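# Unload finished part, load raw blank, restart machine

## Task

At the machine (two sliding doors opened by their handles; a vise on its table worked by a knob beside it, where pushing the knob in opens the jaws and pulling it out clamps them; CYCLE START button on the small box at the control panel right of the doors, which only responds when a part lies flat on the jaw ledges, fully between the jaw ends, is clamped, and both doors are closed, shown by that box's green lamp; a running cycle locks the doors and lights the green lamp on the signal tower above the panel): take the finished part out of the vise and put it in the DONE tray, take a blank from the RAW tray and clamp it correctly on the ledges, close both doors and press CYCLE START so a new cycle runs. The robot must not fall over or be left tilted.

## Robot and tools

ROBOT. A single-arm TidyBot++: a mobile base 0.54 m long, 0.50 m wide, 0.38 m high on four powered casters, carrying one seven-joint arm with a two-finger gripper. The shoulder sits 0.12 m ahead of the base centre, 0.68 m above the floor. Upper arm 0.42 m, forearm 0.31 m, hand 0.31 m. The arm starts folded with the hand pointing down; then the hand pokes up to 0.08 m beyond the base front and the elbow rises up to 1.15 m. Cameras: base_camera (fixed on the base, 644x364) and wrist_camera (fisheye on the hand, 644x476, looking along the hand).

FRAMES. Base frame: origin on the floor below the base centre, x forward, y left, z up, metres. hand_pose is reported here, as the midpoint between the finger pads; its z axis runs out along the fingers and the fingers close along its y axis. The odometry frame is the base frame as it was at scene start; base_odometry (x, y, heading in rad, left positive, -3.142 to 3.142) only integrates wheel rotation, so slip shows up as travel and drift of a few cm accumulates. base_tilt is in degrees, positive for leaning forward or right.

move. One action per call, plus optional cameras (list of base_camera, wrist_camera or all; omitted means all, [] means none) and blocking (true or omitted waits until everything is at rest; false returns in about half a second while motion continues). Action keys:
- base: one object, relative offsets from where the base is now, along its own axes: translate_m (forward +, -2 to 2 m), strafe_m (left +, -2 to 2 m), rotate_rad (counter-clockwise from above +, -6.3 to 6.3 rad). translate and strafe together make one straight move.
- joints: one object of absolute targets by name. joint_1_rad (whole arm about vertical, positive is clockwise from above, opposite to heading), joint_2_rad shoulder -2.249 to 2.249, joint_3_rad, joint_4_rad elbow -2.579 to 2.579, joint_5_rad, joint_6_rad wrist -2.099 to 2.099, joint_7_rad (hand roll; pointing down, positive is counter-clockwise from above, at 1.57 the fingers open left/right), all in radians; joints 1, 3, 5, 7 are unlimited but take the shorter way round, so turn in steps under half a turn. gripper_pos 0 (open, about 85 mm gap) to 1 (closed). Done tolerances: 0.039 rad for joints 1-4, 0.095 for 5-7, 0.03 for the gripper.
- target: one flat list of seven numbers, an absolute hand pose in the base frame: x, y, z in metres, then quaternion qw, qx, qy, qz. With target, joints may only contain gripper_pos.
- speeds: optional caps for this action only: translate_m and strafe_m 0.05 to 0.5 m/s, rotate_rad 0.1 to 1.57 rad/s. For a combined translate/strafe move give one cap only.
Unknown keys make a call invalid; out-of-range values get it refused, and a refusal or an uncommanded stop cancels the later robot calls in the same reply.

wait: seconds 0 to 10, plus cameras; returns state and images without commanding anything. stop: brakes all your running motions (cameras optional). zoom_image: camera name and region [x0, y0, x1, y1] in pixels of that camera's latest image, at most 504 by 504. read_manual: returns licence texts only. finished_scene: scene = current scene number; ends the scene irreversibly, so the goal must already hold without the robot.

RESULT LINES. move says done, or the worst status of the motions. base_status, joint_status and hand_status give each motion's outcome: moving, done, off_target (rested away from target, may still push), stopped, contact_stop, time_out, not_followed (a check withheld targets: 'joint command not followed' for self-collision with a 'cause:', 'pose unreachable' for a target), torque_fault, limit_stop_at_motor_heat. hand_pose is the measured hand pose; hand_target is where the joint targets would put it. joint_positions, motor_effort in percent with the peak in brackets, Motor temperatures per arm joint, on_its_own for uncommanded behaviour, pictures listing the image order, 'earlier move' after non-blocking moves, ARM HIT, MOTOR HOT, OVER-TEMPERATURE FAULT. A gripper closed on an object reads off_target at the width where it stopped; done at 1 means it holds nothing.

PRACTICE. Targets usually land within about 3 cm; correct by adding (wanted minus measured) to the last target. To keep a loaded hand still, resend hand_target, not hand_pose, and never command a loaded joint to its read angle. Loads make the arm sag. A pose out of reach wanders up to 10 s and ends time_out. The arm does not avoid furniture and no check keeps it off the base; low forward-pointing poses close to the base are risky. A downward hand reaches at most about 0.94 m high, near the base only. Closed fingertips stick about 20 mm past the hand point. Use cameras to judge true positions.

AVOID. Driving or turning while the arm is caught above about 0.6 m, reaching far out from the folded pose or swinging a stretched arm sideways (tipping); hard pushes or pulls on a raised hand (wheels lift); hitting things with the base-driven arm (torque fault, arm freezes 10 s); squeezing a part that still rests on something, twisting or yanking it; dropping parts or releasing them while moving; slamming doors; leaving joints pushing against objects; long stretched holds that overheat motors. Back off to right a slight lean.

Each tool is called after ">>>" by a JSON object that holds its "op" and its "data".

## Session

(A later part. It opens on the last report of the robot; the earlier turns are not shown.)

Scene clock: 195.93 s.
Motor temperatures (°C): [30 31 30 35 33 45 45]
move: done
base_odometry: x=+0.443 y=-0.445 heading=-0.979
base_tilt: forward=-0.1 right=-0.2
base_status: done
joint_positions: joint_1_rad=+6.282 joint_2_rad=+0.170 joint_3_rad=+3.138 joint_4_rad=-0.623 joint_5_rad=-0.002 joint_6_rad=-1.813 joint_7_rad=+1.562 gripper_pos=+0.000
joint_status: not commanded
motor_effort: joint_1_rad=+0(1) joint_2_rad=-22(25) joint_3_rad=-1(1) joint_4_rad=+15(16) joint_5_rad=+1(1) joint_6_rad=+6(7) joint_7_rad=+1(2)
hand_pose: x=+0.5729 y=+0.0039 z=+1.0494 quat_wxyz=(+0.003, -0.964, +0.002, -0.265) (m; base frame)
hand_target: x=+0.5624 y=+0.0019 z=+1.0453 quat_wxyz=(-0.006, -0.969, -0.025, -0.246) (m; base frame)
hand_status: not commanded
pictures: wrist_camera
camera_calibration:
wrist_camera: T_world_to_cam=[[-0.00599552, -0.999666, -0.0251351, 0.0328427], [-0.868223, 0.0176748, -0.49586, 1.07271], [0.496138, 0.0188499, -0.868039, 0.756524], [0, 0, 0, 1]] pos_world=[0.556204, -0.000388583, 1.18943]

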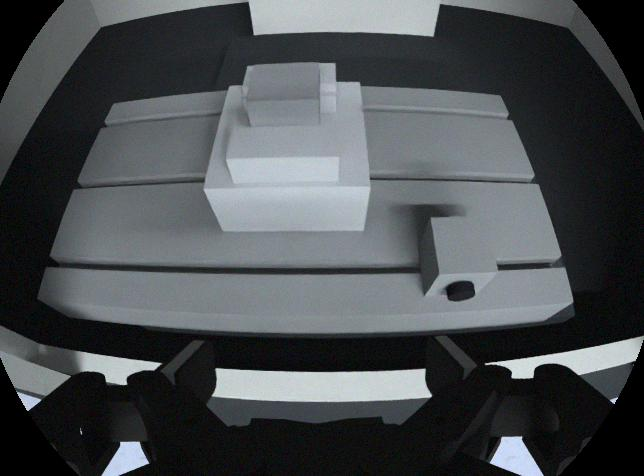

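>>> {"op": "move", "data": {"base": {"translate_m": 0.12, "strafe_m": 0.029}, "cameras": ["wrist_camera"]}}

>>> {"op": "zoom_image", "data": {"camera": "wrist_camera", "region": [200, 100, 440, 340]}}

Scene clock: 221.73 s.
Motor temperatures (°C): [30 31 30 35 33 45 45]
move: done
base_odometry: x=+0.534 y=-0.528 heading=-0.979
base_tilt: forward=-0.1 right=-0.3
base_status: done
joint_positions: joint_1_rad=+6.282 joint_2_rad=+0.176 joint_3_rad=+3.138 joint_4_rad=-0.622 joint_5_rad=-0.002 joint_6_rad=-1.815 joint_7_rad=+1.562 gripper_pos=+0.000
joint_status: not commanded
motor_effort: joint_1_rad=+1(2) joint_2_rad=-21(27) joint_3_rad=-1(2) joint_4_rad=+15(16) joint_5_rad=+0(1) joint_6_rad=+6(7) joint_7_rad=+1(2)
hand_pose: x=+0.5747 y=+0.0039 z=+1.0466 quat_wxyz=(+0.003, -0.965, +0.002, -0.261) (m; base frame)
hand_target: x=+0.5624 y=+0.0019 z=+1.0453 quat_wxyz=(-0.006, -0.969, -0.025, -0.246) (m; base frame)
hand_status: not commanded
pictures: wrist_camera
camera_calibration:
wrist_camera: T_world_to_cam=[[-0.00618001, -0.999666, -0.0250749, 0.0328243], [-0.871925, 0.0176641, -0.489321, 1.06809], [0.489601, 0.0188394, -0.871743, 0.760866], [0, 0, 0, 1]] pos_world=[0.558979, -0.000387807, 1.18674]

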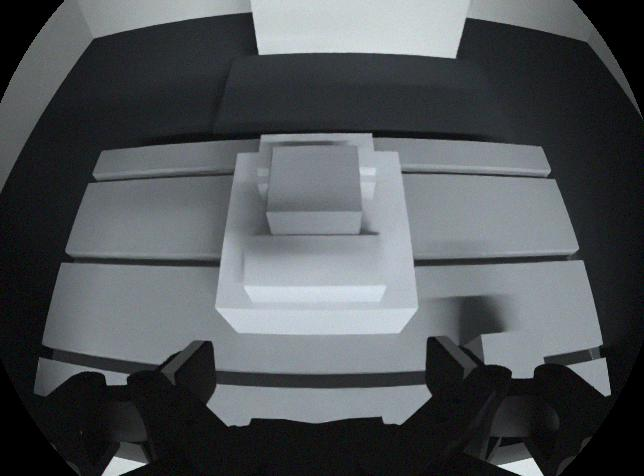

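Scaled by 2.100.

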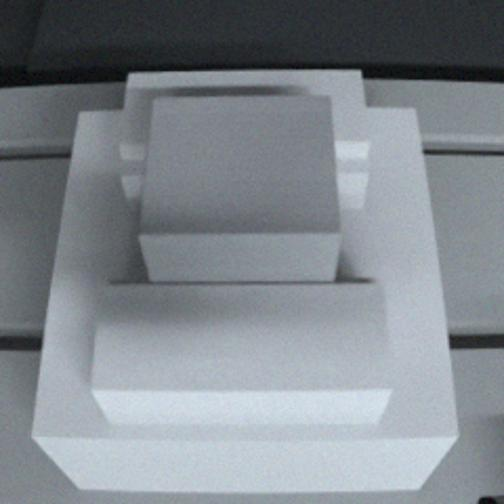

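>>> {"op": "move", "data": {"joints": {"joint_2_rad": 0.332, "joint_4_rad": -0.6, "joint_6_rad": -1.74}, "base": {"translate_m": 0.04, "strafe_m": 0.005}, "speeds": {"translate_m": 0.1}, "cameras": ["wrist_camera"]}}

Scene clock: 235.33 s.
Motor temperatures (°C): [30 31 30 35 33 45 45]
move: done
base_odometry: x=+0.561 y=-0.559 heading=-0.979
base_tilt: forward=-0.1 right=-0.2
base_status: done
joint_positions: joint_1_rad=+6.282 joint_2_rad=+0.329 joint_3_rad=+3.138 joint_4_rad=-0.611 joint_5_rad=-0.002 joint_6_rad=-1.777 joint_7_rad=+1.562 gripper_pos=+0.000
joint_status: all done
motor_effort: joint_1_rad=+0(1) joint_2_rad=-28(33) joint_3_rad=-1(2) joint_4_rad=+16(18) joint_5_rad=-1(1) joint_6_rad=+5(7) joint_7_rad=+1(2)
hand_pose: x=+0.6368 y=+0.0040 z=+0.9817 quat_wxyz=(+0.003, -0.978, +0.002, -0.210) (m; base frame)
hand_target: x=+0.6494 y=+0.0020 z=+0.9895 quat_wxyz=(-0.005, -0.972, -0.025, -0.233) (m; base frame)
hand_status: not commanded
pictures: wrist_camera
camera_calibration:
wrist_camera: T_world_to_cam=[[-0.00886765, -0.999662, -0.0244405, 0.03276], [-0.918077, 0.0178257, -0.396001, 1.02828], [0.396303, 0.0189266, -0.917925, 0.778599], [0, 0, 0, 1]] pos_world=[0.635766, -0.000317068, 1.12269]

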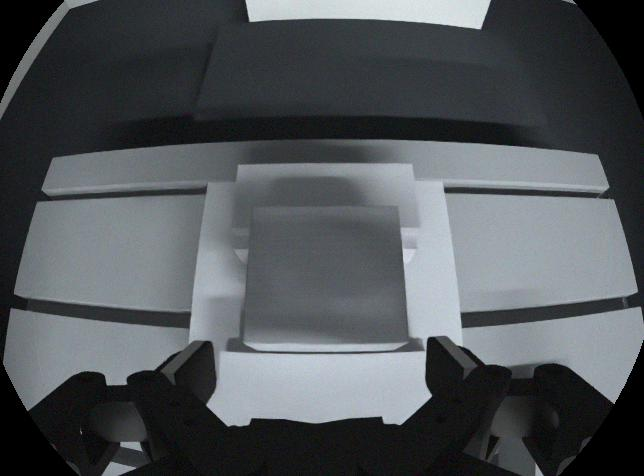

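>>> {"op": "move", "data": {"base": {"translate_m": 0.038, "strafe_m": -0.002}, "speeds": {"translate_m": 0.1}, "cameras": []}}

>>> {"op": "move", "data": {"joints": {"joint_2_rad": 0.2345, "joint_4_rad": -0.896, "joint_6_rad": -1.49}, "cameras": ["wrist_camera"]}}

Scene clock: 244.40 s.
Motor temperatures (°C): [30 31 30 35 33 45 45]
move: done
base_odometry: x=+0.580 y=-0.592 heading=-0.978
base_tilt: forward=-0.1 right=-0.2
base_status: done
joint_positions: joint_1_rad=+6.282 joint_2_rad=+0.326 joint_3_rad=+3.138 joint_4_rad=-0.611 joint_5_rad=-0.002 joint_6_rad=-1.777 joint_7_rad=+1.562 gripper_pos=+0.000
joint_status: not commanded
motor_effort: joint_1_rad=+0(1) joint_2_rad=-28(32) joint_3_rad=-1(1) joint_4_rad=+16(17) joint_5_rad=+1(2) joint_6_rad=+5(6) joint_7_rad=+1(2)
hand_pose: x=+0.6360 y=+0.0040 z=+0.9831 quat_wxyz=(+0.003, -0.977, +0.002, -0.212) (m; base frame)
hand_target: x=+0.6494 y=+0.0020 z=+0.9895 quat_wxyz=(-0.005, -0.972, -0.025, -0.233) (m; base frame)
hand_status: not commanded
pictures: none
No camera images: "cameras" was empty.

Scene clock: 245.77 s.
Motor temperatures (°C): [30 31 30 35 33 45 45]
move: done
base_odometry: x=+0.580 y=-0.592 heading=-0.978
base_tilt: forward=-0.1 right=-0.2
base_status: not commanded
joint_positions: joint_1_rad=+6.282 joint_2_rad=+0.251 joint_3_rad=+3.138 joint_4_rad=-0.875 joint_5_rad=-0.002 joint_6_rad=-1.543 joint_7_rad=+1.562 gripper_pos=+0.000
joint_status: all done
motor_effort: joint_1_rad=+1(1) joint_2_rad=-27(29) joint_3_rad=-1(1) joint_4_rad=+18(19) joint_5_rad=+1(1) joint_6_rad=+5(6) joint_7_rad=+1(2)
hand_pose: x=+0.6489 y=+0.0042 z=+0.9473 quat_wxyz=(+0.003, -0.972, +0.002, -0.234) (m; base frame)
hand_target: x=+0.6561 y=+0.0021 z=+0.9551 quat_wxyz=(-0.006, -0.966, -0.024, -0.258) (m; base frame)
hand_status: not commanded
pictures: wrist_camera
camera_calibration:
wrist_camera: T_world_to_cam=[[-0.00804937, -0.999655, -0.0250129, 0.032277], [-0.89802, 0.0182299, -0.439577, 1.05404], [0.439882, 0.0189238, -0.897856, 0.694931], [0, 0, 0, 1]] pos_world=[0.641118, -0.0000998194, 1.08809]

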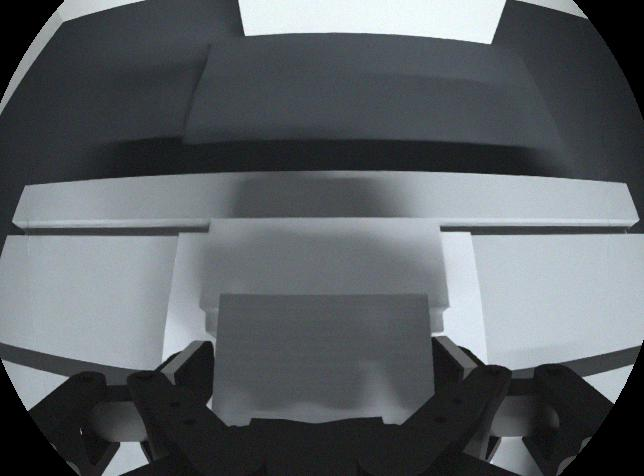

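>>> {"op": "move", "data": {"joints": {"gripper_pos": 0.45}, "cameras": ["wrist_camera"]}}

Scene clock: 249.23 s.
Motor temperatures (°C): [30 31 30 35 33 45 45]
move: off_target
base_odometry: x=+0.580 y=-0.591 heading=-0.978
base_tilt: forward=-0.1 right=-0.2
base_status: not commanded
joint_positions: joint_1_rad=+6.283 joint_2_rad=+0.233 joint_3_rad=+3.138 joint_4_rad=-0.881 joint_5_rad=-0.002 joint_6_rad=-1.523 joint_7_rad=+1.562 gripper_pos=+0.277
joint_status: gripper_pos off_target (ended at +0.277, target +0.450)
motor_effort: joint_1_rad=+0(2) joint_2_rad=-24(30) joint_3_rad=-1(3) joint_4_rad=+16(21) joint_5_rad=+1(3) joint_6_rad=+6(7) joint_7_rad=+2(2)
hand_pose: x=+0.6486 y=+0.0038 z=+0.9575 quat_wxyz=(+0.003, -0.968, +0.002, -0.250) (m; base frame)
hand_target: x=+0.6561 y=+0.0021 z=+0.9551 quat_wxyz=(-0.006, -0.966, -0.024, -0.258) (m; base frame)
hand_status: not commanded
pictures: wrist_camera
camera_calibration:
wrist_camera: T_world_to_cam=[[-0.00817739, -0.999647, -0.0252743, 0.0324265], [-0.883176, 0.0190737, -0.468653, 1.07643], [0.46897, 0.0184893, -0.883021, 0.671132], [0, 0, 0, 1]] pos_world=[0.636203, -0.000525284, 1.09792]

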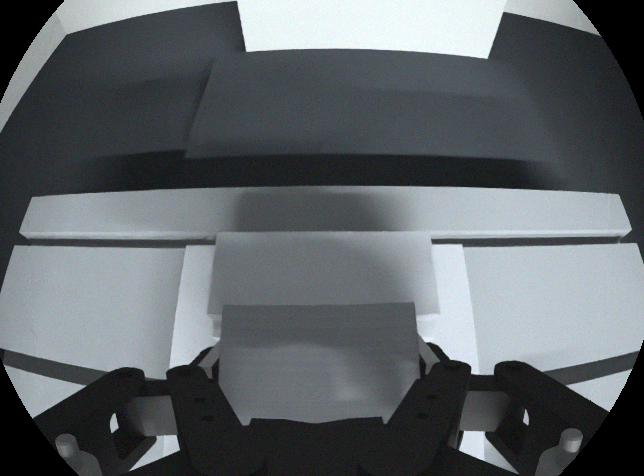

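>>> {"op": "move", "data": {"joints": {"joint_2_rad": 0.285, "joint_4_rad": -0.70, "joint_6_rad": -1.62, "gripper_pos": 0.6}, "cameras": ["wrist_camera"]}}

Scene clock: 253.83 s.
Motor temperatures (°C): [30 31 30 35 33 45 45]
move: off_target
base_odometry: x=+0.580 y=-0.591 heading=-0.978
base_tilt: forward=-0.1 right=-0.3
base_status: not commanded
joint_positions: joint_1_rad=+6.283 joint_2_rad=+0.278 joint_3_rad=+3.138 joint_4_rad=-0.728 joint_5_rad=-0.002 joint_6_rad=-1.603 joint_7_rad=+1.562 gripper_pos=+0.277
joint_status: gripper_pos off_target (ended at +0.277, target +0.600); the others done
motor_effort: joint_1_rad=+1(1) joint_2_rad=-32(33) joint_3_rad=-1(1) joint_4_rad=+20(24) joint_5_rad=+0(1) joint_6_rad=+8(12) joint_7_rad=+1(2)
hand_pose: x=+0.6583 y=+0.0037 z=+0.9863 quat_wxyz=(+0.003, -0.965, +0.002, -0.263) (m; base frame)
hand_target: x=+0.6584 y=+0.0020 z=+0.9919 quat_wxyz=(-0.006, -0.964, -0.024, -0.265) (m; base frame)
hand_status: not commanded
pictures: wrist_camera
camera_calibration:
wrist_camera: T_world_to_cam=[[-0.00739772, -0.999643, -0.0256784, 0.0330619], [-0.86982, 0.019101, -0.493, 1.11372], [0.493315, 0.0186885, -0.86965, 0.662844], [0, 0, 0, 1]] pos_world=[0.641994, -0.000610645, 1.12636]

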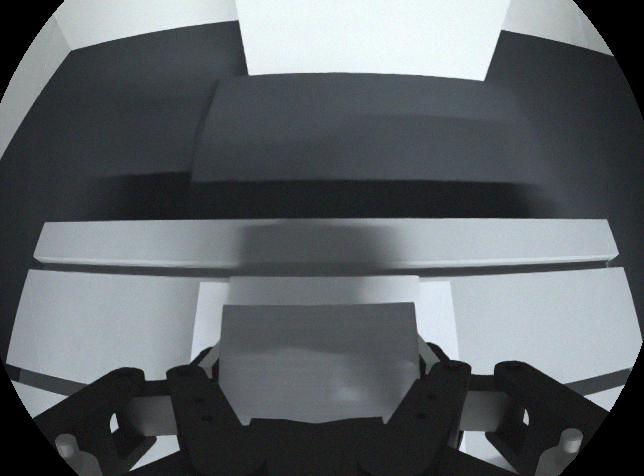

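>>> {"op": "move", "data": {"base": {"translate_m": -0.35}, "speeds": {"translate_m": 0.25}, "cameras": []}}

>>> {"op": "move", "data": {"base": {"translate_m": -0.4}, "joints": {"joint_2_rad": -0.06, "joint_4_rad": -1.04, "joint_6_rad": -1.65}, "cameras": []}}

>>> {"op": "move", "data": {"base": {"rotate_rad": -3.1}, "speeds": {"rotate_rad": 1.0}, "cameras": ["wrist_camera", "base_camera"]}}

Scene clock: 268.27 s.
Motor temperatures (°C): [30 32 30 35 33 45 45]
move: done
base_odometry: x=+0.385 y=-0.301 heading=-0.978
base_tilt: forward=-0.1 right=-0.3
base_status: done
joint_positions: joint_1_rad=+6.283 joint_2_rad=+0.290 joint_3_rad=+3.138 joint_4_rad=-0.728 joint_5_rad=-0.002 joint_6_rad=-1.603 joint_7_rad=+1.562 gripper_pos=+0.277
joint_status: not commanded
motor_effort: joint_1_rad=+1(2) joint_2_rad=-31(36) joint_3_rad=-1(2) joint_4_rad=+20(21) joint_5_rad=+1(1) joint_6_rad=+8(8) joint_7_rad=+1(2)
hand_pose: x=+0.6618 y=+0.0037 z=+0.9802 quat_wxyz=(+0.003, -0.966, +0.002, -0.258) (m; base frame)
hand_target: x=+0.6584 y=+0.0020 z=+0.9919 quat_wxyz=(-0.006, -0.964, -0.024, -0.265) (m; base frame)
hand_status: not commanded
pictures: none
No camera images: "cameras" was empty.

Scene clock: 270.40 s.
Motor temperatures (°C): [30 32 30 35 33 45 45]
move: done
base_odometry: x=+0.161 y=+0.031 heading=-0.978
base_tilt: forward=-0.1 right=-0.2
base_status: done
joint_positions: joint_1_rad=+6.283 joint_2_rad=-0.064 joint_3_rad=+3.138 joint_4_rad=-1.035 joint_5_rad=-0.002 joint_6_rad=-1.625 joint_7_rad=+1.562 gripper_pos=+0.277
joint_status: all done
motor_effort: joint_1_rad=+1(1) joint_2_rad=-17(38) joint_3_rad=-1(2) joint_4_rad=+20(22) joint_5_rad=+0(1) joint_6_rad=+8(9) joint_7_rad=+1(2)
hand_pose: x=+0.5131 y=+0.0036 z=+1.0131 quat_wxyz=(+0.003, -0.963, +0.002, -0.270) (m; base frame)
hand_target: x=+0.5072 y=+0.0020 z=+1.0055 quat_wxyz=(-0.006, -0.967, -0.025, -0.253) (m; base frame)
hand_status: not commanded
pictures: none
No camera images: "cameras" was empty.

Scene clock: 274.43 s.
Motor temperatures (°C): [30 32 30 35 33 45 45]
move: done
base_odometry: x=+0.161 y=+0.031 heading=+2.205
base_tilt: forward=-0.1 right=-0.2
base_status: done
joint_positions: joint_1_rad=+6.283 joint_2_rad=-0.064 joint_3_rad=+3.138 joint_4_rad=-1.035 joint_5_rad=-0.002 joint_6_rad=-1.625 joint_7_rad=+1.562 gripper_pos=+0.277
joint_status: not commanded
motor_effort: joint_1_rad=+1(2) joint_2_rad=-17(19) joint_3_rad=-1(3) joint_4_rad=+20(21) joint_5_rad=+0(2) joint_6_rad=+8(8) joint_7_rad=+1(2)
hand_pose: x=+0.5132 y=+0.0034 z=+1.0128 quat_wxyz=(+0.002, -0.963, +0.002, -0.269) (m; base frame)
hand_target: x=+0.5072 y=+0.0020 z=+1.0055 quat_wxyz=(-0.006, -0.967, -0.025, -0.253) (m; base frame)
hand_status: not commanded
pictures: base_camera, wrist_camera
camera_calibration:
wrist_camera: T_world_to_cam=[[-0.00744463, -0.99967, -0.0246017, 0.0312657], [-0.863529, 0.0188328, -0.503947, 1.00844], [0.504243, 0.0174926, -0.863384, 0.745529], [0, 0, 0, 1]] pos_world=[0.495119, -0.000777497, 1.15265]

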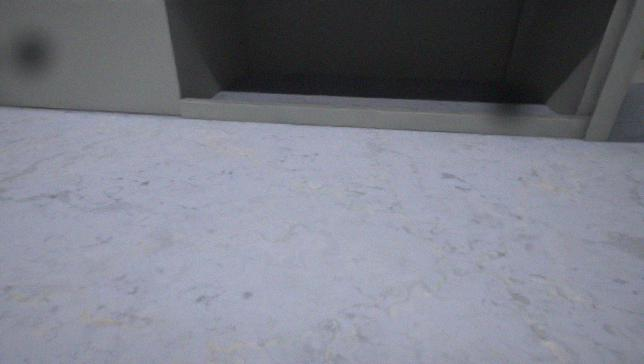

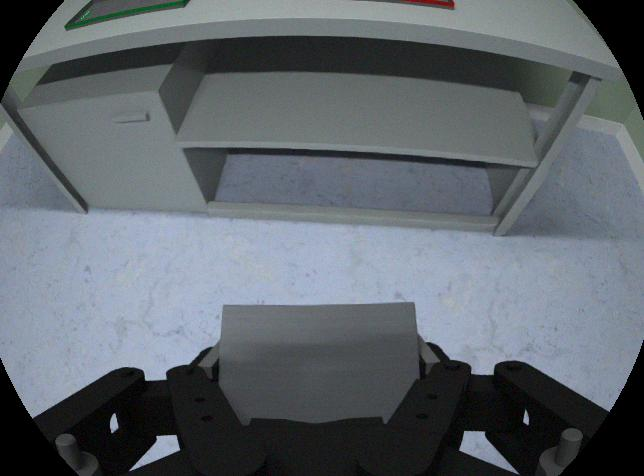

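>>> {"op": "move", "data": {"base": {"rotate_rad": -0.09}, "cameras": []}}

>>> {"op": "move", "data": {"base": {"translate_m": 0.4, "strafe_m": 0.6}, "cameras": ["wrist_camera", "base_camera"]}}

Scene clock: 288.67 s.
Motor temperatures (°C): [30 32 30 35 33 45 45]
move: done
base_odometry: x=+0.161 y=+0.031 heading=+2.115
base_tilt: forward=-0.2 right=-0.3
base_status: done
joint_positions: joint_1_rad=+6.285 joint_2_rad=-0.064 joint_3_rad=+3.143 joint_4_rad=-1.035 joint_5_rad=-0.002 joint_6_rad=-1.625 joint_7_rad=+1.562 gripper_pos=+0.277
joint_status: not commanded
motor_effort: joint_1_rad=+1(3) joint_2_rad=-17(17) joint_3_rad=-1(3) joint_4_rad=+20(21) joint_5_rad=+1(2) joint_6_rad=+7(8) joint_7_rad=+1(1)
hand_pose: x=+0.5132 y=+0.0005 z=+1.0128 quat_wxyz=(+0.002, -0.963, +0.006, -0.269) (m; base frame)
hand_target: x=+0.5072 y=+0.0020 z=+1.0055 quat_wxyz=(-0.006, -0.967, -0.025, -0.253) (m; base frame)
hand_status: not commanded
pictures: none
No camera images: "cameras" was empty.

Scene clock: 291.57 s.
Motor temperatures (°C): [30 32 30 35 33 45 45]
move: done
base_odometry: x=-0.559 y=+0.062 heading=+2.115
base_tilt: forward=-0.1 right=-0.3
base_status: done
joint_positions: joint_1_rad=+6.285 joint_2_rad=-0.061 joint_3_rad=+3.143 joint_4_rad=-1.036 joint_5_rad=-0.002 joint_6_rad=-1.625 joint_7_rad=+1.562 gripper_pos=+0.277
joint_status: not commanded
motor_effort: joint_1_rad=+0(2) joint_2_rad=-17(20) joint_3_rad=-1(3) joint_4_rad=+20(21) joint_5_rad=-1(2) joint_6_rad=+7(8) joint_7_rad=+1(2)
hand_pose: x=+0.5141 y=+0.0006 z=+1.0114 quat_wxyz=(+0.002, -0.964, +0.006, -0.268) (m; base frame)
hand_target: x=+0.5072 y=+0.0020 z=+1.0055 quat_wxyz=(-0.006, -0.967, -0.025, -0.253) (m; base frame)
hand_status: not commanded
pictures: base_camera, wrist_camera
camera_calibration:
wrist_camera: T_world_to_cam=[[-0.0143667, -0.999588, -0.0248427, 0.0322513], [-0.865122, 0.024884, -0.500943, 1.0064], [0.501355, 0.0142951, -0.865123, 0.747146], [0, 0, 0, 1]] pos_world=[0.49654, -0.00348579, 1.15133]

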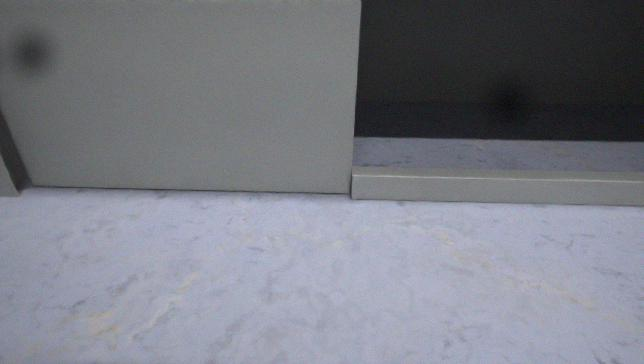

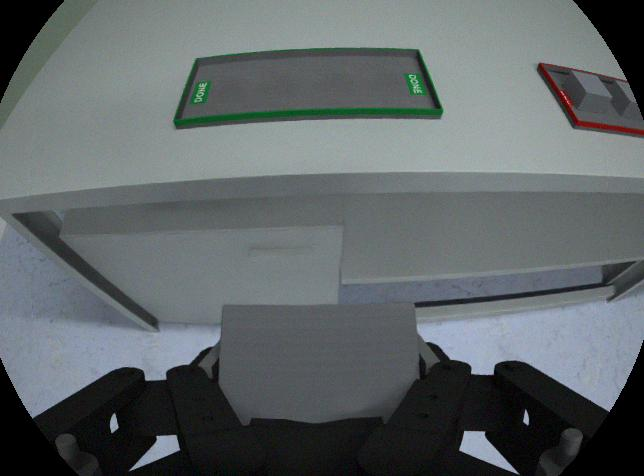

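>>> {"op": "move", "data": {"base": {"translate_m": 0.34, "strafe_m": 0.01}, "speeds": {"translate_m": 0.3}, "joints": {"joint_2_rad": 0.09, "joint_4_rad": -1.16, "joint_6_rad": -1.34}, "cameras": ["wrist_camera"]}}

Scene clock: 306.77 s.
Motor temperatures (°C): [30 31 30 35 33 45 45]
move: done
base_odometry: x=-0.744 y=+0.348 heading=+2.115
base_tilt: forward=-0.1 right=-0.3
base_status: done
joint_positions: joint_1_rad=+6.285 joint_2_rad=+0.110 joint_3_rad=+3.143 joint_4_rad=-1.167 joint_5_rad=-0.002 joint_6_rad=-1.393 joint_7_rad=+1.562 gripper_pos=+0.277
joint_status: all done
motor_effort: joint_1_rad=+1(1) joint_2_rad=-26(33) joint_3_rad=-1(1) joint_4_rad=+22(25) joint_5_rad=+0(1) joint_6_rad=+7(10) joint_7_rad=+1(2)
hand_pose: x=+0.6074 y=+0.0003 z=+0.9138 quat_wxyz=(+0.002, -0.972, +0.006, -0.234) (m; base frame)
hand_target: x=+0.6183 y=+0.0021 z=+0.9349 quat_wxyz=(-0.006, -0.962, -0.024, -0.272) (m; base frame)
hand_status: not commanded
pictures: wrist_camera
camera_calibration:
wrist_camera: T_world_to_cam=[[-0.016496, -0.999576, -0.0239748, 0.0313976], [-0.898128, 0.0253512, -0.439002, 1.0016], [0.439424, 0.0142907, -0.898166, 0.683777], [0, 0, 0, 1]] pos_world=[0.599617, -0.0037791, 1.0546]

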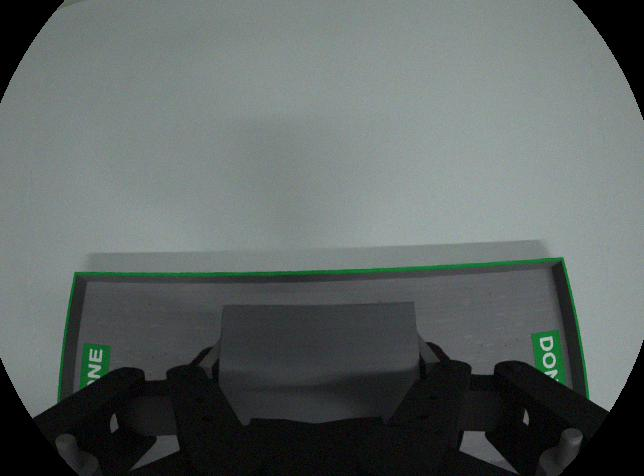

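>>> {"op": "move", "data": {"joints": {"joint_2_rad": 0.05, "joint_4_rad": -1.372, "joint_6_rad": -1.156}, "cameras": ["wrist_camera"]}}

Scene clock: 317.33 s.
Motor temperatures (°C): [30 32 30 35 33 45 45]
move: done
base_odometry: x=-0.744 y=+0.348 heading=+2.115
base_tilt: forward=-0.1 right=-0.2
base_status: not commanded
joint_positions: joint_1_rad=+6.285 joint_2_rad=+0.085 joint_3_rad=+3.143 joint_4_rad=-1.371 joint_5_rad=-0.002 joint_6_rad=-1.218 joint_7_rad=+1.562 gripper_pos=+0.277
joint_status: all done
motor_effort: joint_1_rad=+1(1) joint_2_rad=-26(28) joint_3_rad=-1(1) joint_4_rad=+23(25) joint_5_rad=+0(1) joint_6_rad=+7(8) joint_7_rad=+1(2)
hand_pose: x=+0.6073 y=+0.0003 z=+0.8589 quat_wxyz=(+0.002, -0.973, +0.006, -0.231) (m; base frame)
hand_target: x=+0.6172 y=+0.0021 z=+0.8855 quat_wxyz=(-0.007, -0.960, -0.024, -0.278) (m; base frame)
hand_status: not commanded
pictures: wrist_camera
camera_calibration:
wrist_camera: T_world_to_cam=[[-0.0169484, -0.999568, -0.0240206, 0.03035], [-0.900021, 0.0257161, -0.435087, 0.975248], [0.435516, 0.014245, -0.900068, 0.638425], [0, 0, 0, 1]] pos_world=[0.600214, -0.00383711, 0.999672]

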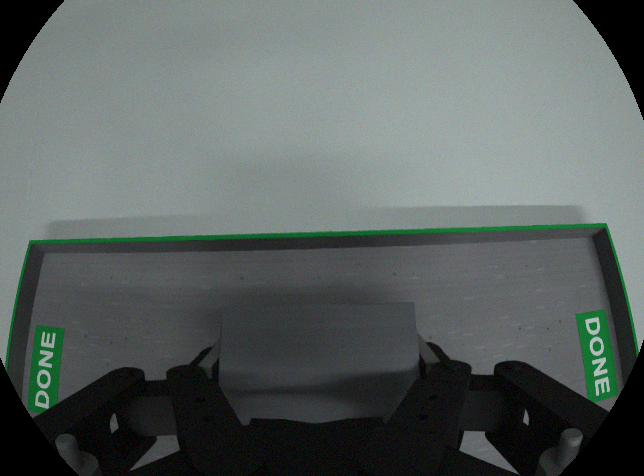

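>>> {"op": "move", "data": {"joints": {"joint_2_rad": 0.045, "joint_4_rad": -1.38, "joint_6_rad": -1.115}, "cameras": ["wrist_camera"]}}

Scene clock: 323.53 s.
Motor temperatures (°C): [30 32 30 35 32 45 45]
move: done
base_odometry: x=-0.744 y=+0.348 heading=+2.115
base_tilt: forward=-0.1 right=-0.3
base_status: not commanded
joint_positions: joint_1_rad=+6.285 joint_2_rad=+0.081 joint_3_rad=+3.143 joint_4_rad=-1.380 joint_5_rad=-0.002 joint_6_rad=-1.169 joint_7_rad=+1.562 gripper_pos=+0.277
joint_status: all done
motor_effort: joint_1_rad=+1(1) joint_2_rad=-26(26) joint_3_rad=-1(1) joint_4_rad=+23(24) joint_5_rad=+1(1) joint_6_rad=+7(8) joint_7_rad=+1(1)
hand_pose: x=+0.6179 y=+0.0002 z=+0.8642 quat_wxyz=(+0.002, -0.967, +0.006, -0.253) (m; base frame)
hand_target: x=+0.6251 y=+0.0021 z=+0.8912 quat_wxyz=(-0.007, -0.955, -0.024, -0.296) (m; base frame)
hand_status: not commanded
pictures: wrist_camera
camera_calibration:
wrist_camera: T_world_to_cam=[[-0.0159498, -0.99957, -0.0246213, 0.0305118], [-0.87958, 0.0257366, -0.475054, 1.00902], [0.475483, 0.0140794, -0.879612, 0.59628], [0, 0, 0, 1]] pos_world=[0.604478, -0.00386535, 1.00458]

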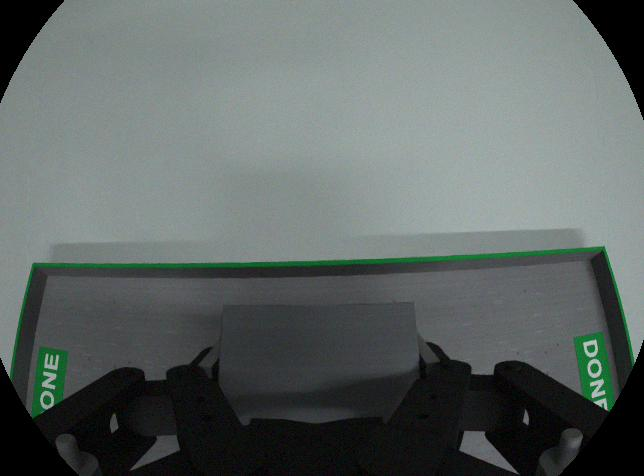

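>>> {"op": "move", "data": {"joints": {"joint_2_rad": 0.043, "joint_4_rad": -1.42, "joint_6_rad": -1.077}, "base": {"translate_m": -0.01}, "cameras": []}}

>>> {"op": "move", "data": {"joints": {"joint_2_rad": 0.042, "joint_4_rad": -1.44, "joint_6_rad": -1.058}, "cameras": ["wrist_camera"]}}

Scene clock: 327.63 s.
Motor temperatures (°C): [30 32 30 35 32 45 45]
move: done
base_odometry: x=-0.739 y=+0.340 heading=+2.115
base_tilt: forward=-0.1 right=-0.2
base_status: done
joint_positions: joint_1_rad=+6.285 joint_2_rad=+0.067 joint_3_rad=+3.143 joint_4_rad=-1.422 joint_5_rad=-0.002 joint_6_rad=-1.136 joint_7_rad=+1.562 gripper_pos=+0.277
joint_status: all done
motor_effort: joint_1_rad=+1(1) joint_2_rad=-26(30) joint_3_rad=-1(1) joint_4_rad=+23(25) joint_5_rad=+0(1) joint_6_rad=+7(9) joint_7_rad=+1(2)
hand_pose: x=+0.6141 y=+0.0002 z=+0.8568 quat_wxyz=(+0.002, -0.967, +0.006, -0.255) (m; base frame)
hand_target: x=+0.6258 y=+0.0021 z=+0.8794 quat_wxyz=(-0.007, -0.955, -0.024, -0.296) (m; base frame)
hand_status: not commanded
pictures: none
No camera images: "cameras" was empty.

Scene clock: 328.23 s.
Motor temperatures (°C): [30 32 30 35 32 45 45]
move: done
base_odometry: x=-0.739 y=+0.340 heading=+2.115
base_tilt: forward=-0.1 right=-0.3
base_status: not commanded
joint_positions: joint_1_rad=+6.285 joint_2_rad=+0.067 joint_3_rad=+3.143 joint_4_rad=-1.440 joint_5_rad=-0.002 joint_6_rad=-1.116 joint_7_rad=+1.562 gripper_pos=+0.277
joint_status: all done
motor_effort: joint_1_rad=+0(2) joint_2_rad=-25(27) joint_3_rad=-1(1) joint_4_rad=+23(24) joint_5_rad=+0(1) joint_6_rad=+8(8) joint_7_rad=+1(1)
hand_pose: x=+0.6152 y=+0.0002 z=+0.8516 quat_wxyz=(+0.002, -0.966, +0.006, -0.257) (m; base frame)
hand_target: x=+0.6260 y=+0.0021 z=+0.8735 quat_wxyz=(-0.007, -0.955, -0.024, -0.296) (m; base frame)
hand_status: not commanded
pictures: wrist_camera
camera_calibration:
wrist_camera: T_world_to_cam=[[-0.0158792, -0.999568, -0.0247381, 0.030202], [-0.876164, 0.0258309, -0.48132, 1.00379], [0.481751, 0.0140317, -0.876196, 0.579675], [0, 0, 0, 1]] pos_world=[0.600706, -0.00387359, 0.9918]

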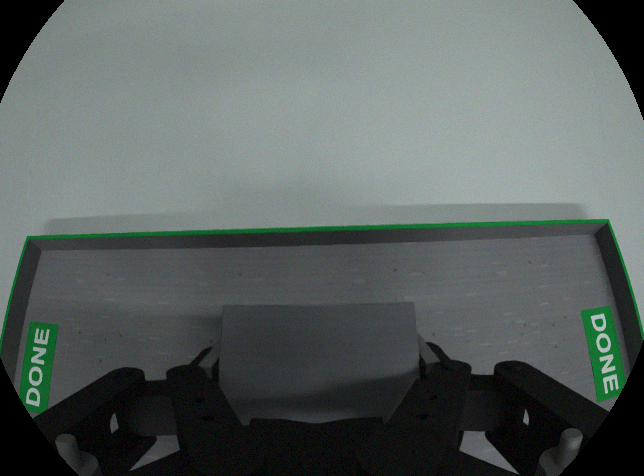

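>>> {"op": "move", "data": {"joints": {"joint_2_rad": 0.04, "joint_4_rad": -1.46, "joint_6_rad": -1.042}, "cameras": []}}

>>> {"op": "move", "data": {"joints": {"joint_2_rad": 0.038, "joint_4_rad": -1.48, "joint_6_rad": -1.025}, "cameras": ["wrist_camera"]}}

Scene clock: 331.20 s.
Motor temperatures (°C): [30 32 30 35 32 45 45]
move: done
base_odometry: x=-0.739 y=+0.340 heading=+2.115
base_tilt: forward=-0.1 right=-0.3
base_status: not commanded
joint_positions: joint_1_rad=+6.285 joint_2_rad=+0.066 joint_3_rad=+3.143 joint_4_rad=-1.460 joint_5_rad=-0.002 joint_6_rad=-1.100 joint_7_rad=+1.562 gripper_pos=+0.277
joint_status: all done
motor_effort: joint_1_rad=+0(1) joint_2_rad=-26(26) joint_3_rad=-1(1) joint_4_rad=+23(24) joint_5_rad=+0(1) joint_6_rad=+7(8) joint_7_rad=+1(2)
hand_pose: x=+0.6145 y=+0.0002 z=+0.8448 quat_wxyz=(+0.002, -0.967, +0.006, -0.255) (m; base frame)
hand_target: x=+0.6250 y=+0.0021 z=+0.8675 quat_wxyz=(-0.007, -0.955, -0.024, -0.295) (m; base frame)
hand_status: not commanded
pictures: none
No camera images: "cameras" was empty.

Scene clock: 331.80 s.
Motor temperatures (°C): [30 32 30 35 32 45 45]
move: done
base_odometry: x=-0.739 y=+0.340 heading=+2.115
base_tilt: forward=-0.2 right=-0.3
base_status: not commanded
joint_positions: joint_1_rad=+6.285 joint_2_rad=+0.066 joint_3_rad=+3.143 joint_4_rad=-1.480 joint_5_rad=-0.002 joint_6_rad=-1.083 joint_7_rad=+1.562 gripper_pos=+0.277
joint_status: all done
motor_effort: joint_1_rad=+0(2) joint_2_rad=-26(27) joint_3_rad=-1(1) joint_4_rad=+23(24) joint_5_rad=+0(1) joint_6_rad=+7(9) joint_7_rad=+1(1)
hand_pose: x=+0.6140 y=+0.0002 z=+0.8382 quat_wxyz=(+0.002, -0.967, +0.006, -0.254) (m; base frame)
hand_target: x=+0.6243 y=+0.0021 z=+0.8617 quat_wxyz=(-0.007, -0.955, -0.024, -0.295) (m; base frame)
hand_status: not commanded
pictures: wrist_camera
camera_calibration:
wrist_camera: T_world_to_cam=[[-0.016071, -0.999567, -0.0246652, 0.0299159], [-0.87914, 0.0258771, -0.47586, 0.993547], [0.476292, 0.0140367, -0.879175, 0.574356], [0, 0, 0, 1]] pos_world=[0.600386, -0.00386914, 0.978486]

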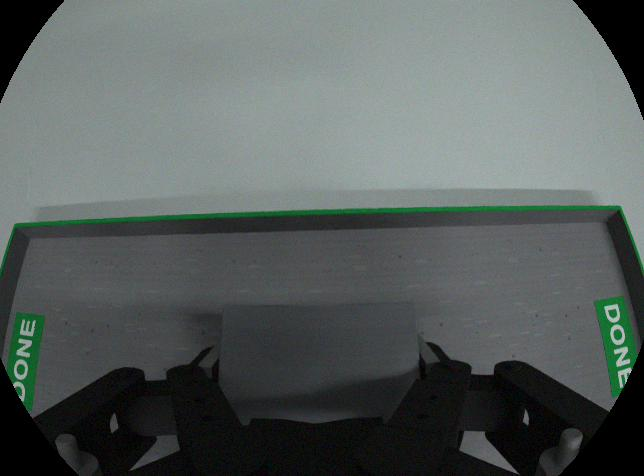

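>>> {"op": "move", "data": {"joints": {"joint_2_rad": 0.036, "joint_4_rad": -1.50, "joint_6_rad": -1.006}, "cameras": []}}

>>> {"op": "move", "data": {"joints": {"joint_2_rad": 0.034, "joint_4_rad": -1.52, "joint_6_rad": -0.988}, "cameras": ["wrist_camera"]}}

Scene clock: 334.57 s.
Motor temperatures (°C): [30 32 30 35 32 45 45]
move: done
base_odometry: x=-0.739 y=+0.340 heading=+2.115
base_tilt: forward=-0.1 right=-0.2
base_status: not commanded
joint_positions: joint_1_rad=+6.285 joint_2_rad=+0.060 joint_3_rad=+3.143 joint_4_rad=-1.493 joint_5_rad=-0.002 joint_6_rad=-1.063 joint_7_rad=+1.562 gripper_pos=+0.277
joint_status: all done
motor_effort: joint_1_rad=+1(1) joint_2_rad=-24(26) joint_3_rad=-1(1) joint_4_rad=+22(24) joint_5_rad=+1(1) joint_6_rad=+7(8) joint_7_rad=+1(2)
hand_pose: x=+0.6146 y=+0.0002 z=+0.8378 quat_wxyz=(+0.002, -0.966, +0.006, -0.259) (m; base frame)
hand_target: x=+0.6240 y=+0.0021 z=+0.8562 quat_wxyz=(-0.007, -0.955, -0.024, -0.295) (m; base frame)
hand_status: not commanded
pictures: none
No camera images: "cameras" was empty.

Scene clock: 335.13 s.
Motor temperatures (°C): [30 32 30 35 32 45 45]
move: done
base_odometry: x=-0.739 y=+0.340 heading=+2.115
base_tilt: forward=-0.1 right=-0.2
base_status: not commanded
joint_positions: joint_1_rad=+6.285 joint_2_rad=+0.052 joint_3_rad=+3.143 joint_4_rad=-1.507 joint_5_rad=-0.002 joint_6_rad=-1.045 joint_7_rad=+1.562 gripper_pos=+0.277
joint_status: all done
motor_effort: joint_1_rad=+0(1) joint_2_rad=-22(24) joint_3_rad=-1(1) joint_4_rad=+22(22) joint_5_rad=+1(1) joint_6_rad=+7(8) joint_7_rad=+1(1)
hand_pose: x=+0.6145 y=+0.0002 z=+0.8381 quat_wxyz=(+0.002, -0.964, +0.006, -0.265) (m; base frame)
hand_target: x=+0.6233 y=+0.0021 z=+0.8506 quat_wxyz=(-0.007, -0.955, -0.024, -0.295) (m; base frame)
hand_status: not commanded
pictures: wrist_camera
camera_calibration:
wrist_camera: T_world_to_cam=[[-0.015574, -0.999567, -0.0249833, 0.0298538], [-0.867371, 0.0259361, -0.496986, 1.00446], [0.497419, 0.0139297, -0.867399, 0.55123], [0, 0, 0, 1]] pos_world=[0.597514, -0.00388938, 0.978086]

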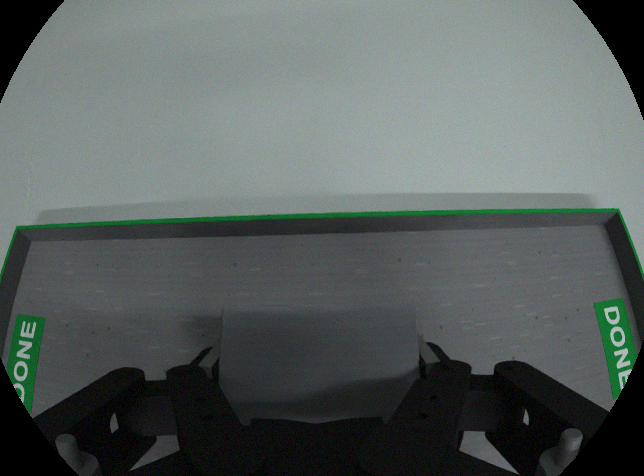

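>>> {"op": "move", "data": {"joints": {"joint_2_rad": 0.035, "joint_4_rad": -1.51, "joint_6_rad": -1.03}, "cameras": []}}

>>> {"op": "move", "data": {"joints": {"gripper_pos": 0.24}, "cameras": []}}

>>> {"op": "move", "data": {"joints": {"gripper_pos": 0.0}, "cameras": ["wrist_camera"]}}

Scene clock: 339.37 s.
Motor temperatures (°C): [30 32 30 35 32 45 45]
move: done
base_odometry: x=-0.739 y=+0.340 heading=+2.115
base_tilt: forward=-0.1 right=-0.3
base_status: not commanded
joint_positions: joint_1_rad=+6.285 joint_2_rad=+0.052 joint_3_rad=+3.143 joint_4_rad=-1.507 joint_5_rad=-0.002 joint_6_rad=-1.046 joint_7_rad=+1.562 gripper_pos=+0.277
joint_status: all done
motor_effort: joint_1_rad=+0(1) joint_2_rad=-23(24) joint_3_rad=-1(1) joint_4_rad=+20(22) joint_5_rad=+0(1) joint_6_rad=+6(8) joint_7_rad=+1(2)
hand_pose: x=+0.6143 y=+0.0002 z=+0.8381 quat_wxyz=(+0.002, -0.964, +0.006, -0.265) (m; base frame)
hand_target: x=+0.6151 y=+0.0021 z=+0.8478 quat_wxyz=(-0.007, -0.960, -0.024, -0.279) (m; base frame)
hand_status: not commanded
pictures: none
No camera images: "cameras" was empty.

Scene clock: 340.17 s.
Motor temperatures (°C): [30 32 30 35 32 45 45]
move: done
base_odometry: x=-0.739 y=+0.340 heading=+2.115
base_tilt: forward=-0.1 right=-0.3
base_status: not commanded
joint_positions: joint_1_rad=+6.285 joint_2_rad=+0.049 joint_3_rad=+3.143 joint_4_rad=-1.507 joint_5_rad=-0.002 joint_6_rad=-1.046 joint_7_rad=+1.562 gripper_pos=+0.240
joint_status: all done
motor_effort: joint_1_rad=+1(1) joint_2_rad=-22(24) joint_3_rad=-1(1) joint_4_rad=+20(21) joint_5_rad=-1(1) joint_6_rad=+6(6) joint_7_rad=+1(2)
hand_pose: x=+0.6138 y=+0.0002 z=+0.8396 quat_wxyz=(+0.002, -0.964, +0.006, -0.266) (m; base frame)
hand_target: x=+0.6151 y=+0.0021 z=+0.8478 quat_wxyz=(-0.007, -0.960, -0.024, -0.279) (m; base frame)
hand_status: not commanded
pictures: none
No camera images: "cameras" was empty.

Scene clock: 340.83 s.
Motor temperatures (°C): [30 32 30 35 32 45 45]
move: done
base_odometry: x=-0.739 y=+0.340 heading=+2.115
base_tilt: forward=-0.1 right=-0.2
base_status: not commanded
joint_positions: joint_1_rad=+6.285 joint_2_rad=+0.049 joint_3_rad=+3.143 joint_4_rad=-1.507 joint_5_rad=-0.002 joint_6_rad=-1.046 joint_7_rad=+1.562 gripper_pos=+0.000
joint_status: all done
motor_effort: joint_1_rad=+0(1) joint_2_rad=-22(22) joint_3_rad=-1(1) joint_4_rad=+19(20) joint_5_rad=+1(1) joint_6_rad=+6(6) joint_7_rad=+1(2)
hand_pose: x=+0.6138 y=+0.0002 z=+0.8396 quat_wxyz=(+0.002, -0.964, +0.006, -0.266) (m; base frame)
hand_target: x=+0.6151 y=+0.0021 z=+0.8478 quat_wxyz=(-0.007, -0.960, -0.024, -0.279) (m; base frame)
hand_status: not commanded
pictures: wrist_camera
camera_calibration:
wrist_camera: T_world_to_cam=[[-0.0155129, -0.999567, -0.025016, 0.0298717], [-0.866184, 0.0259326, -0.499052, 1.00563], [0.499484, 0.0139267, -0.866211, 0.550532], [0, 0, 0, 1]] pos_world=[0.596545, -0.00388698, 0.979486]

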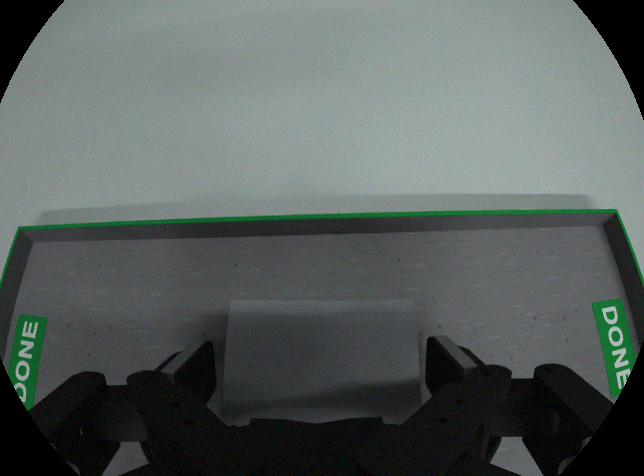

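>>> {"op": "move", "data": {"joints": {"joint_2_rad": 0.05, "joint_4_rad": -1.12, "joint_6_rad": -1.44}, "cameras": []}}

>>> {"op": "move", "data": {"base": {"strafe_m": -0.5}, "cameras": ["wrist_camera"]}}

Scene clock: 347.77 s.
Motor temperatures (°C): [30 32 30 35 32 45 45]
move: done
base_odometry: x=-0.739 y=+0.340 heading=+2.115
base_tilt: forward=-0.1 right=-0.3
base_status: not commanded
joint_positions: joint_1_rad=+6.285 joint_2_rad=+0.049 joint_3_rad=+3.143 joint_4_rad=-1.135 joint_5_rad=-0.002 joint_6_rad=-1.388 joint_7_rad=+1.562 gripper_pos=+0.000
joint_status: all done
motor_effort: joint_1_rad=+0(1) joint_2_rad=-20(23) joint_3_rad=-1(1) joint_4_rad=+18(22) joint_5_rad=+0(1) joint_6_rad=+6(7) joint_7_rad=+1(2)
hand_pose: x=+0.5988 y=+0.0003 z=+0.9586 quat_wxyz=(+0.002, -0.960, +0.006, -0.281) (m; base frame)
hand_target: x=+0.5872 y=+0.0021 z=+0.9564 quat_wxyz=(-0.006, -0.965, -0.024, -0.263) (m; base frame)
hand_status: not commanded
pictures: none
No camera images: "cameras" was empty.

Scene clock: 350.00 s.
Motor temperatures (°C): [30 32 30 35 32 45 45]
move: done
base_odometry: x=-0.311 y=+0.598 heading=+2.115
base_tilt: forward=-0.1 right=-0.2
base_status: done
joint_positions: joint_1_rad=+6.287 joint_2_rad=+0.049 joint_3_rad=+3.144 joint_4_rad=-1.135 joint_5_rad=-0.002 joint_6_rad=-1.389 joint_7_rad=+1.562 gripper_pos=+0.000
joint_status: not commanded
motor_effort: joint_1_rad=+1(3) joint_2_rad=-20(21) joint_3_rad=-1(4) joint_4_rad=+19(19) joint_5_rad=-1(2) joint_6_rad=+6(6) joint_7_rad=+1(2)
hand_pose: x=+0.5983 y=-0.0008 z=+0.9584 quat_wxyz=(+0.001, -0.960, +0.007, -0.280) (m; base frame)
hand_target: x=+0.5872 y=+0.0021 z=+0.9564 quat_wxyz=(-0.006, -0.965, -0.024, -0.263) (m; base frame)
hand_status: not commanded
pictures: wrist_camera
camera_calibration:
wrist_camera: T_world_to_cam=[[-0.0164917, -0.999547, -0.0251664, 0.0323386], [-0.851339, 0.0272373, -0.523908, 1.06642], [0.524356, 0.012785, -0.851403, 0.632128], [0, 0, 0, 1]] pos_world=[0.576956, -0.00480406, 1.09771]

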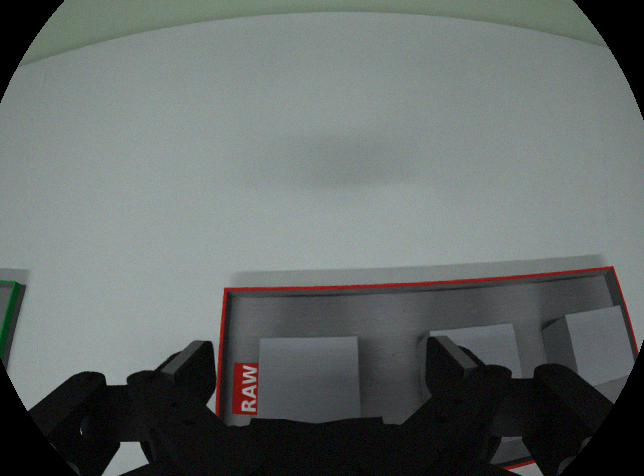

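>>> {"op": "move", "data": {"joints": {"joint_2_rad": 0.07, "joint_4_rad": -1.356, "joint_6_rad": -1.165}, "base": {"strafe_m": 0.0085}, "speeds": {"strafe_m": 0.1}, "cameras": ["wrist_camera"]}}

Scene clock: 374.63 s.
Motor temperatures (°C): [30 32 30 35 32 45 45]
move: done
base_odometry: x=-0.318 y=+0.594 heading=+2.116
base_tilt: forward=-0.1 right=-0.2
base_status: done
joint_positions: joint_1_rad=+6.285 joint_2_rad=+0.051 joint_3_rad=+3.142 joint_4_rad=-1.337 joint_5_rad=-0.002 joint_6_rad=-1.216 joint_7_rad=+1.562 gripper_pos=+0.000
joint_status: all done
motor_effort: joint_1_rad=-1(4) joint_2_rad=-21(23) joint_3_rad=-1(4) joint_4_rad=+19(21) joint_5_rad=+0(2) joint_6_rad=+6(7) joint_7_rad=+1(2)
hand_pose: x=+0.6090 y=+0.0008 z=+0.8916 quat_wxyz=(+0.002, -0.964, +0.005, -0.265) (m; base frame)
hand_target: x=+0.6224 y=+0.0021 z=+0.8816 quat_wxyz=(-0.006, -0.962, -0.024, -0.272) (m; base frame)
hand_status: not commanded
pictures: wrist_camera
camera_calibration:
wrist_camera: T_world_to_cam=[[-0.0141169, -0.999588, -0.0249921, 0.0308319], [-0.867386, 0.0246766, -0.497023, 1.02635], [0.497435, 0.0146614, -0.867377, 0.600329], [0, 0, 0, 1]] pos_world=[0.592051, -0.00330925, 1.0316]

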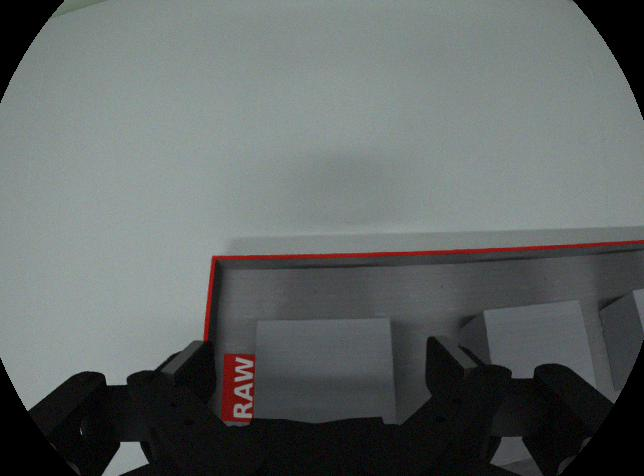

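>>> {"op": "move", "data": {"joints": {"joint_2_rad": 0.078, "joint_4_rad": -1.45, "joint_6_rad": -1.07, "gripper_pos": 0.1}, "cameras": ["wrist_camera"]}}

Scene clock: 380.93 s.
Motor temperatures (°C): [30 32 30 35 32 45 45]
move: done
base_odometry: x=-0.318 y=+0.594 heading=+2.116
base_tilt: forward=-0.1 right=-0.3
base_status: not commanded
joint_positions: joint_1_rad=+6.285 joint_2_rad=+0.056 joint_3_rad=+3.142 joint_4_rad=-1.432 joint_5_rad=-0.002 joint_6_rad=-1.120 joint_7_rad=+1.562 gripper_pos=+0.100
joint_status: all done
motor_effort: joint_1_rad=+1(1) joint_2_rad=-21(23) joint_3_rad=-1(1) joint_4_rad=+20(21) joint_5_rad=+0(1) joint_6_rad=+6(7) joint_7_rad=+1(2)
hand_pose: x=+0.6140 y=+0.0008 z=+0.8595 quat_wxyz=(+0.002, -0.965, +0.006, -0.263) (m; base frame)
hand_target: x=+0.6268 y=+0.0021 z=+0.8483 quat_wxyz=(-0.006, -0.963, -0.024, -0.268) (m; base frame)
hand_status: not commanded
pictures: wrist_camera
camera_calibration:
wrist_camera: T_world_to_cam=[[-0.0144212, -0.999584, -0.0249605, 0.0302236], [-0.869637, 0.0248587, -0.493066, 1.0127], [0.493482, 0.014596, -0.869634, 0.574327], [0, 0, 0, 1]] pos_world=[0.597697, -0.00334629, 0.999537]

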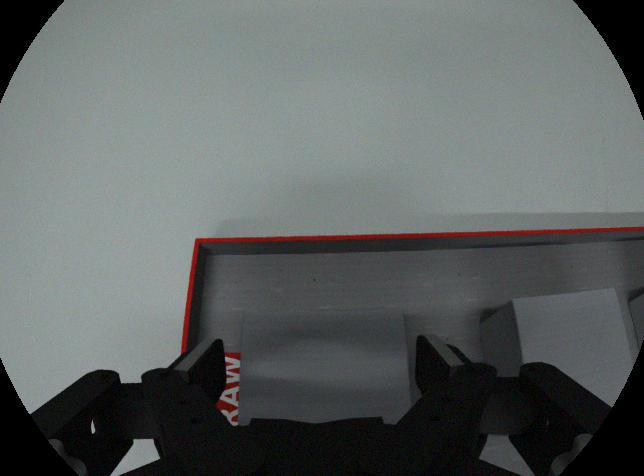

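>>> {"op": "move", "data": {"joints": {"joint_2_rad": 0.074, "joint_4_rad": -1.495, "joint_6_rad": -1.06}, "base": {"strafe_m": -0.002}, "cameras": ["wrist_camera"]}}

Scene clock: 385.87 s.
Motor temperatures (°C): [30 32 30 35 32 45 45]
move: done
base_odometry: x=-0.317 y=+0.595 heading=+2.116
base_tilt: forward=-0.2 right=-0.2
base_status: done
joint_positions: joint_1_rad=+6.285 joint_2_rad=+0.056 joint_3_rad=+3.142 joint_4_rad=-1.479 joint_5_rad=-0.002 joint_6_rad=-1.107 joint_7_rad=+1.562 gripper_pos=+0.100
joint_status: all done
motor_effort: joint_1_rad=+2(3) joint_2_rad=-22(23) joint_3_rad=-1(4) joint_4_rad=+20(21) joint_5_rad=+0(1) joint_6_rad=+5(6) joint_7_rad=+1(2)
hand_pose: x=+0.6058 y=+0.0008 z=+0.8397 quat_wxyz=(+0.002, -0.969, +0.006, -0.247) (m; base frame)
hand_target: x=+0.6171 y=+0.0021 z=+0.8307 quat_wxyz=(-0.006, -0.967, -0.025, -0.253) (m; base frame)
hand_status: not commanded
pictures: wrist_camera
camera_calibration:
wrist_camera: T_world_to_cam=[[-0.0152556, -0.999582, -0.0245387, 0.0297913], [-0.885814, 0.0248945, -0.463373, 0.980673], [0.463791, 0.0146677, -0.885823, 0.59271], [0, 0, 0, 1]] pos_world=[0.594254, -0.00332816, 0.980185]

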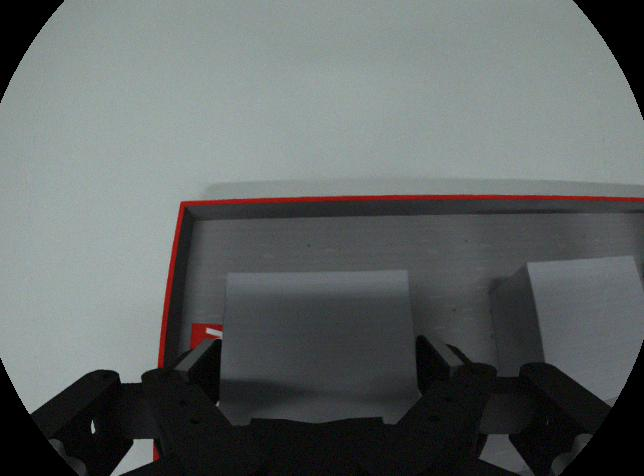

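>>> {"op": "move", "data": {"base": {"translate_m": 0.005}, "cameras": []}}

>>> {"op": "move", "data": {"joints": {"gripper_pos": 0.45}, "cameras": ["wrist_camera"]}}

Scene clock: 389.70 s.
Motor temperatures (°C): [30 32 30 35 32 45 45]
move: done
base_odometry: x=-0.319 y=+0.599 heading=+2.116
base_tilt: forward=-0.1 right=-0.2
base_status: done
joint_positions: joint_1_rad=+6.285 joint_2_rad=+0.059 joint_3_rad=+3.142 joint_4_rad=-1.479 joint_5_rad=-0.002 joint_6_rad=-1.106 joint_7_rad=+1.562 gripper_pos=+0.100
joint_status: not commanded
motor_effort: joint_1_rad=+0(2) joint_2_rad=-22(26) joint_3_rad=-1(2) joint_4_rad=+20(21) joint_5_rad=+1(1) joint_6_rad=+5(6) joint_7_rad=+1(2)
hand_pose: x=+0.6065 y=+0.0008 z=+0.8388 quat_wxyz=(+0.002, -0.969, +0.006, -0.246) (m; base frame)
hand_target: x=+0.6171 y=+0.0021 z=+0.8307 quat_wxyz=(-0.006, -0.967, -0.025, -0.253) (m; base frame)
hand_status: not commanded
pictures: none
No camera images: "cameras" was empty.

Scene clock: 390.43 s.
Motor temperatures (°C): [30 32 30 35 32 45 45]
move: off_target
base_odometry: x=-0.319 y=+0.599 heading=+2.116
base_tilt: forward=-0.1 right=-0.3
base_status: not commanded
joint_positions: joint_1_rad=+6.285 joint_2_rad=+0.058 joint_3_rad=+3.142 joint_4_rad=-1.479 joint_5_rad=-0.002 joint_6_rad=-1.105 joint_7_rad=+1.562 gripper_pos=+0.283
joint_status: gripper_pos off_target (ended at +0.283, target +0.450)
motor_effort: joint_1_rad=+1(2) joint_2_rad=-20(22) joint_3_rad=+0(1) joint_4_rad=+19(20) joint_5_rad=+1(2) joint_6_rad=+6(6) joint_7_rad=+2(2)
hand_pose: x=+0.6066 y=+0.0009 z=+0.8391 quat_wxyz=(+0.002, -0.969, +0.005, -0.247) (m; base frame)
hand_target: x=+0.6171 y=+0.0021 z=+0.8307 quat_wxyz=(-0.006, -0.967, -0.025, -0.253) (m; base frame)
hand_status: not commanded
pictures: wrist_camera
camera_calibration:
wrist_camera: T_world_to_cam=[[-0.0150746, -0.999585, -0.0245445, 0.0297683], [-0.885647, 0.0247422, -0.463699, 0.981269], [0.464114, 0.0147477, -0.885653, 0.591542], [0, 0, 0, 1]] pos_world=[0.594964, -0.00324673, 0.979645]

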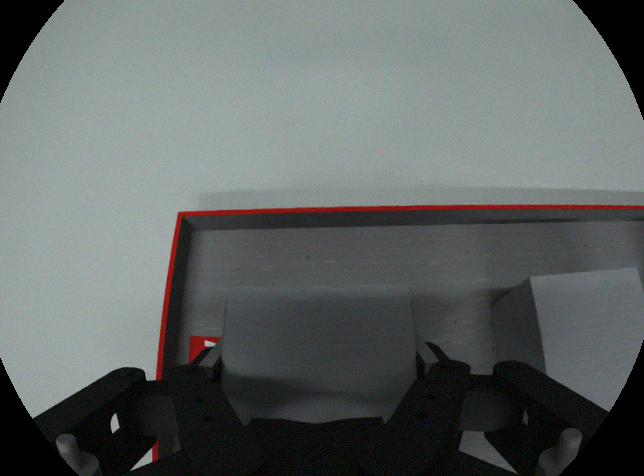

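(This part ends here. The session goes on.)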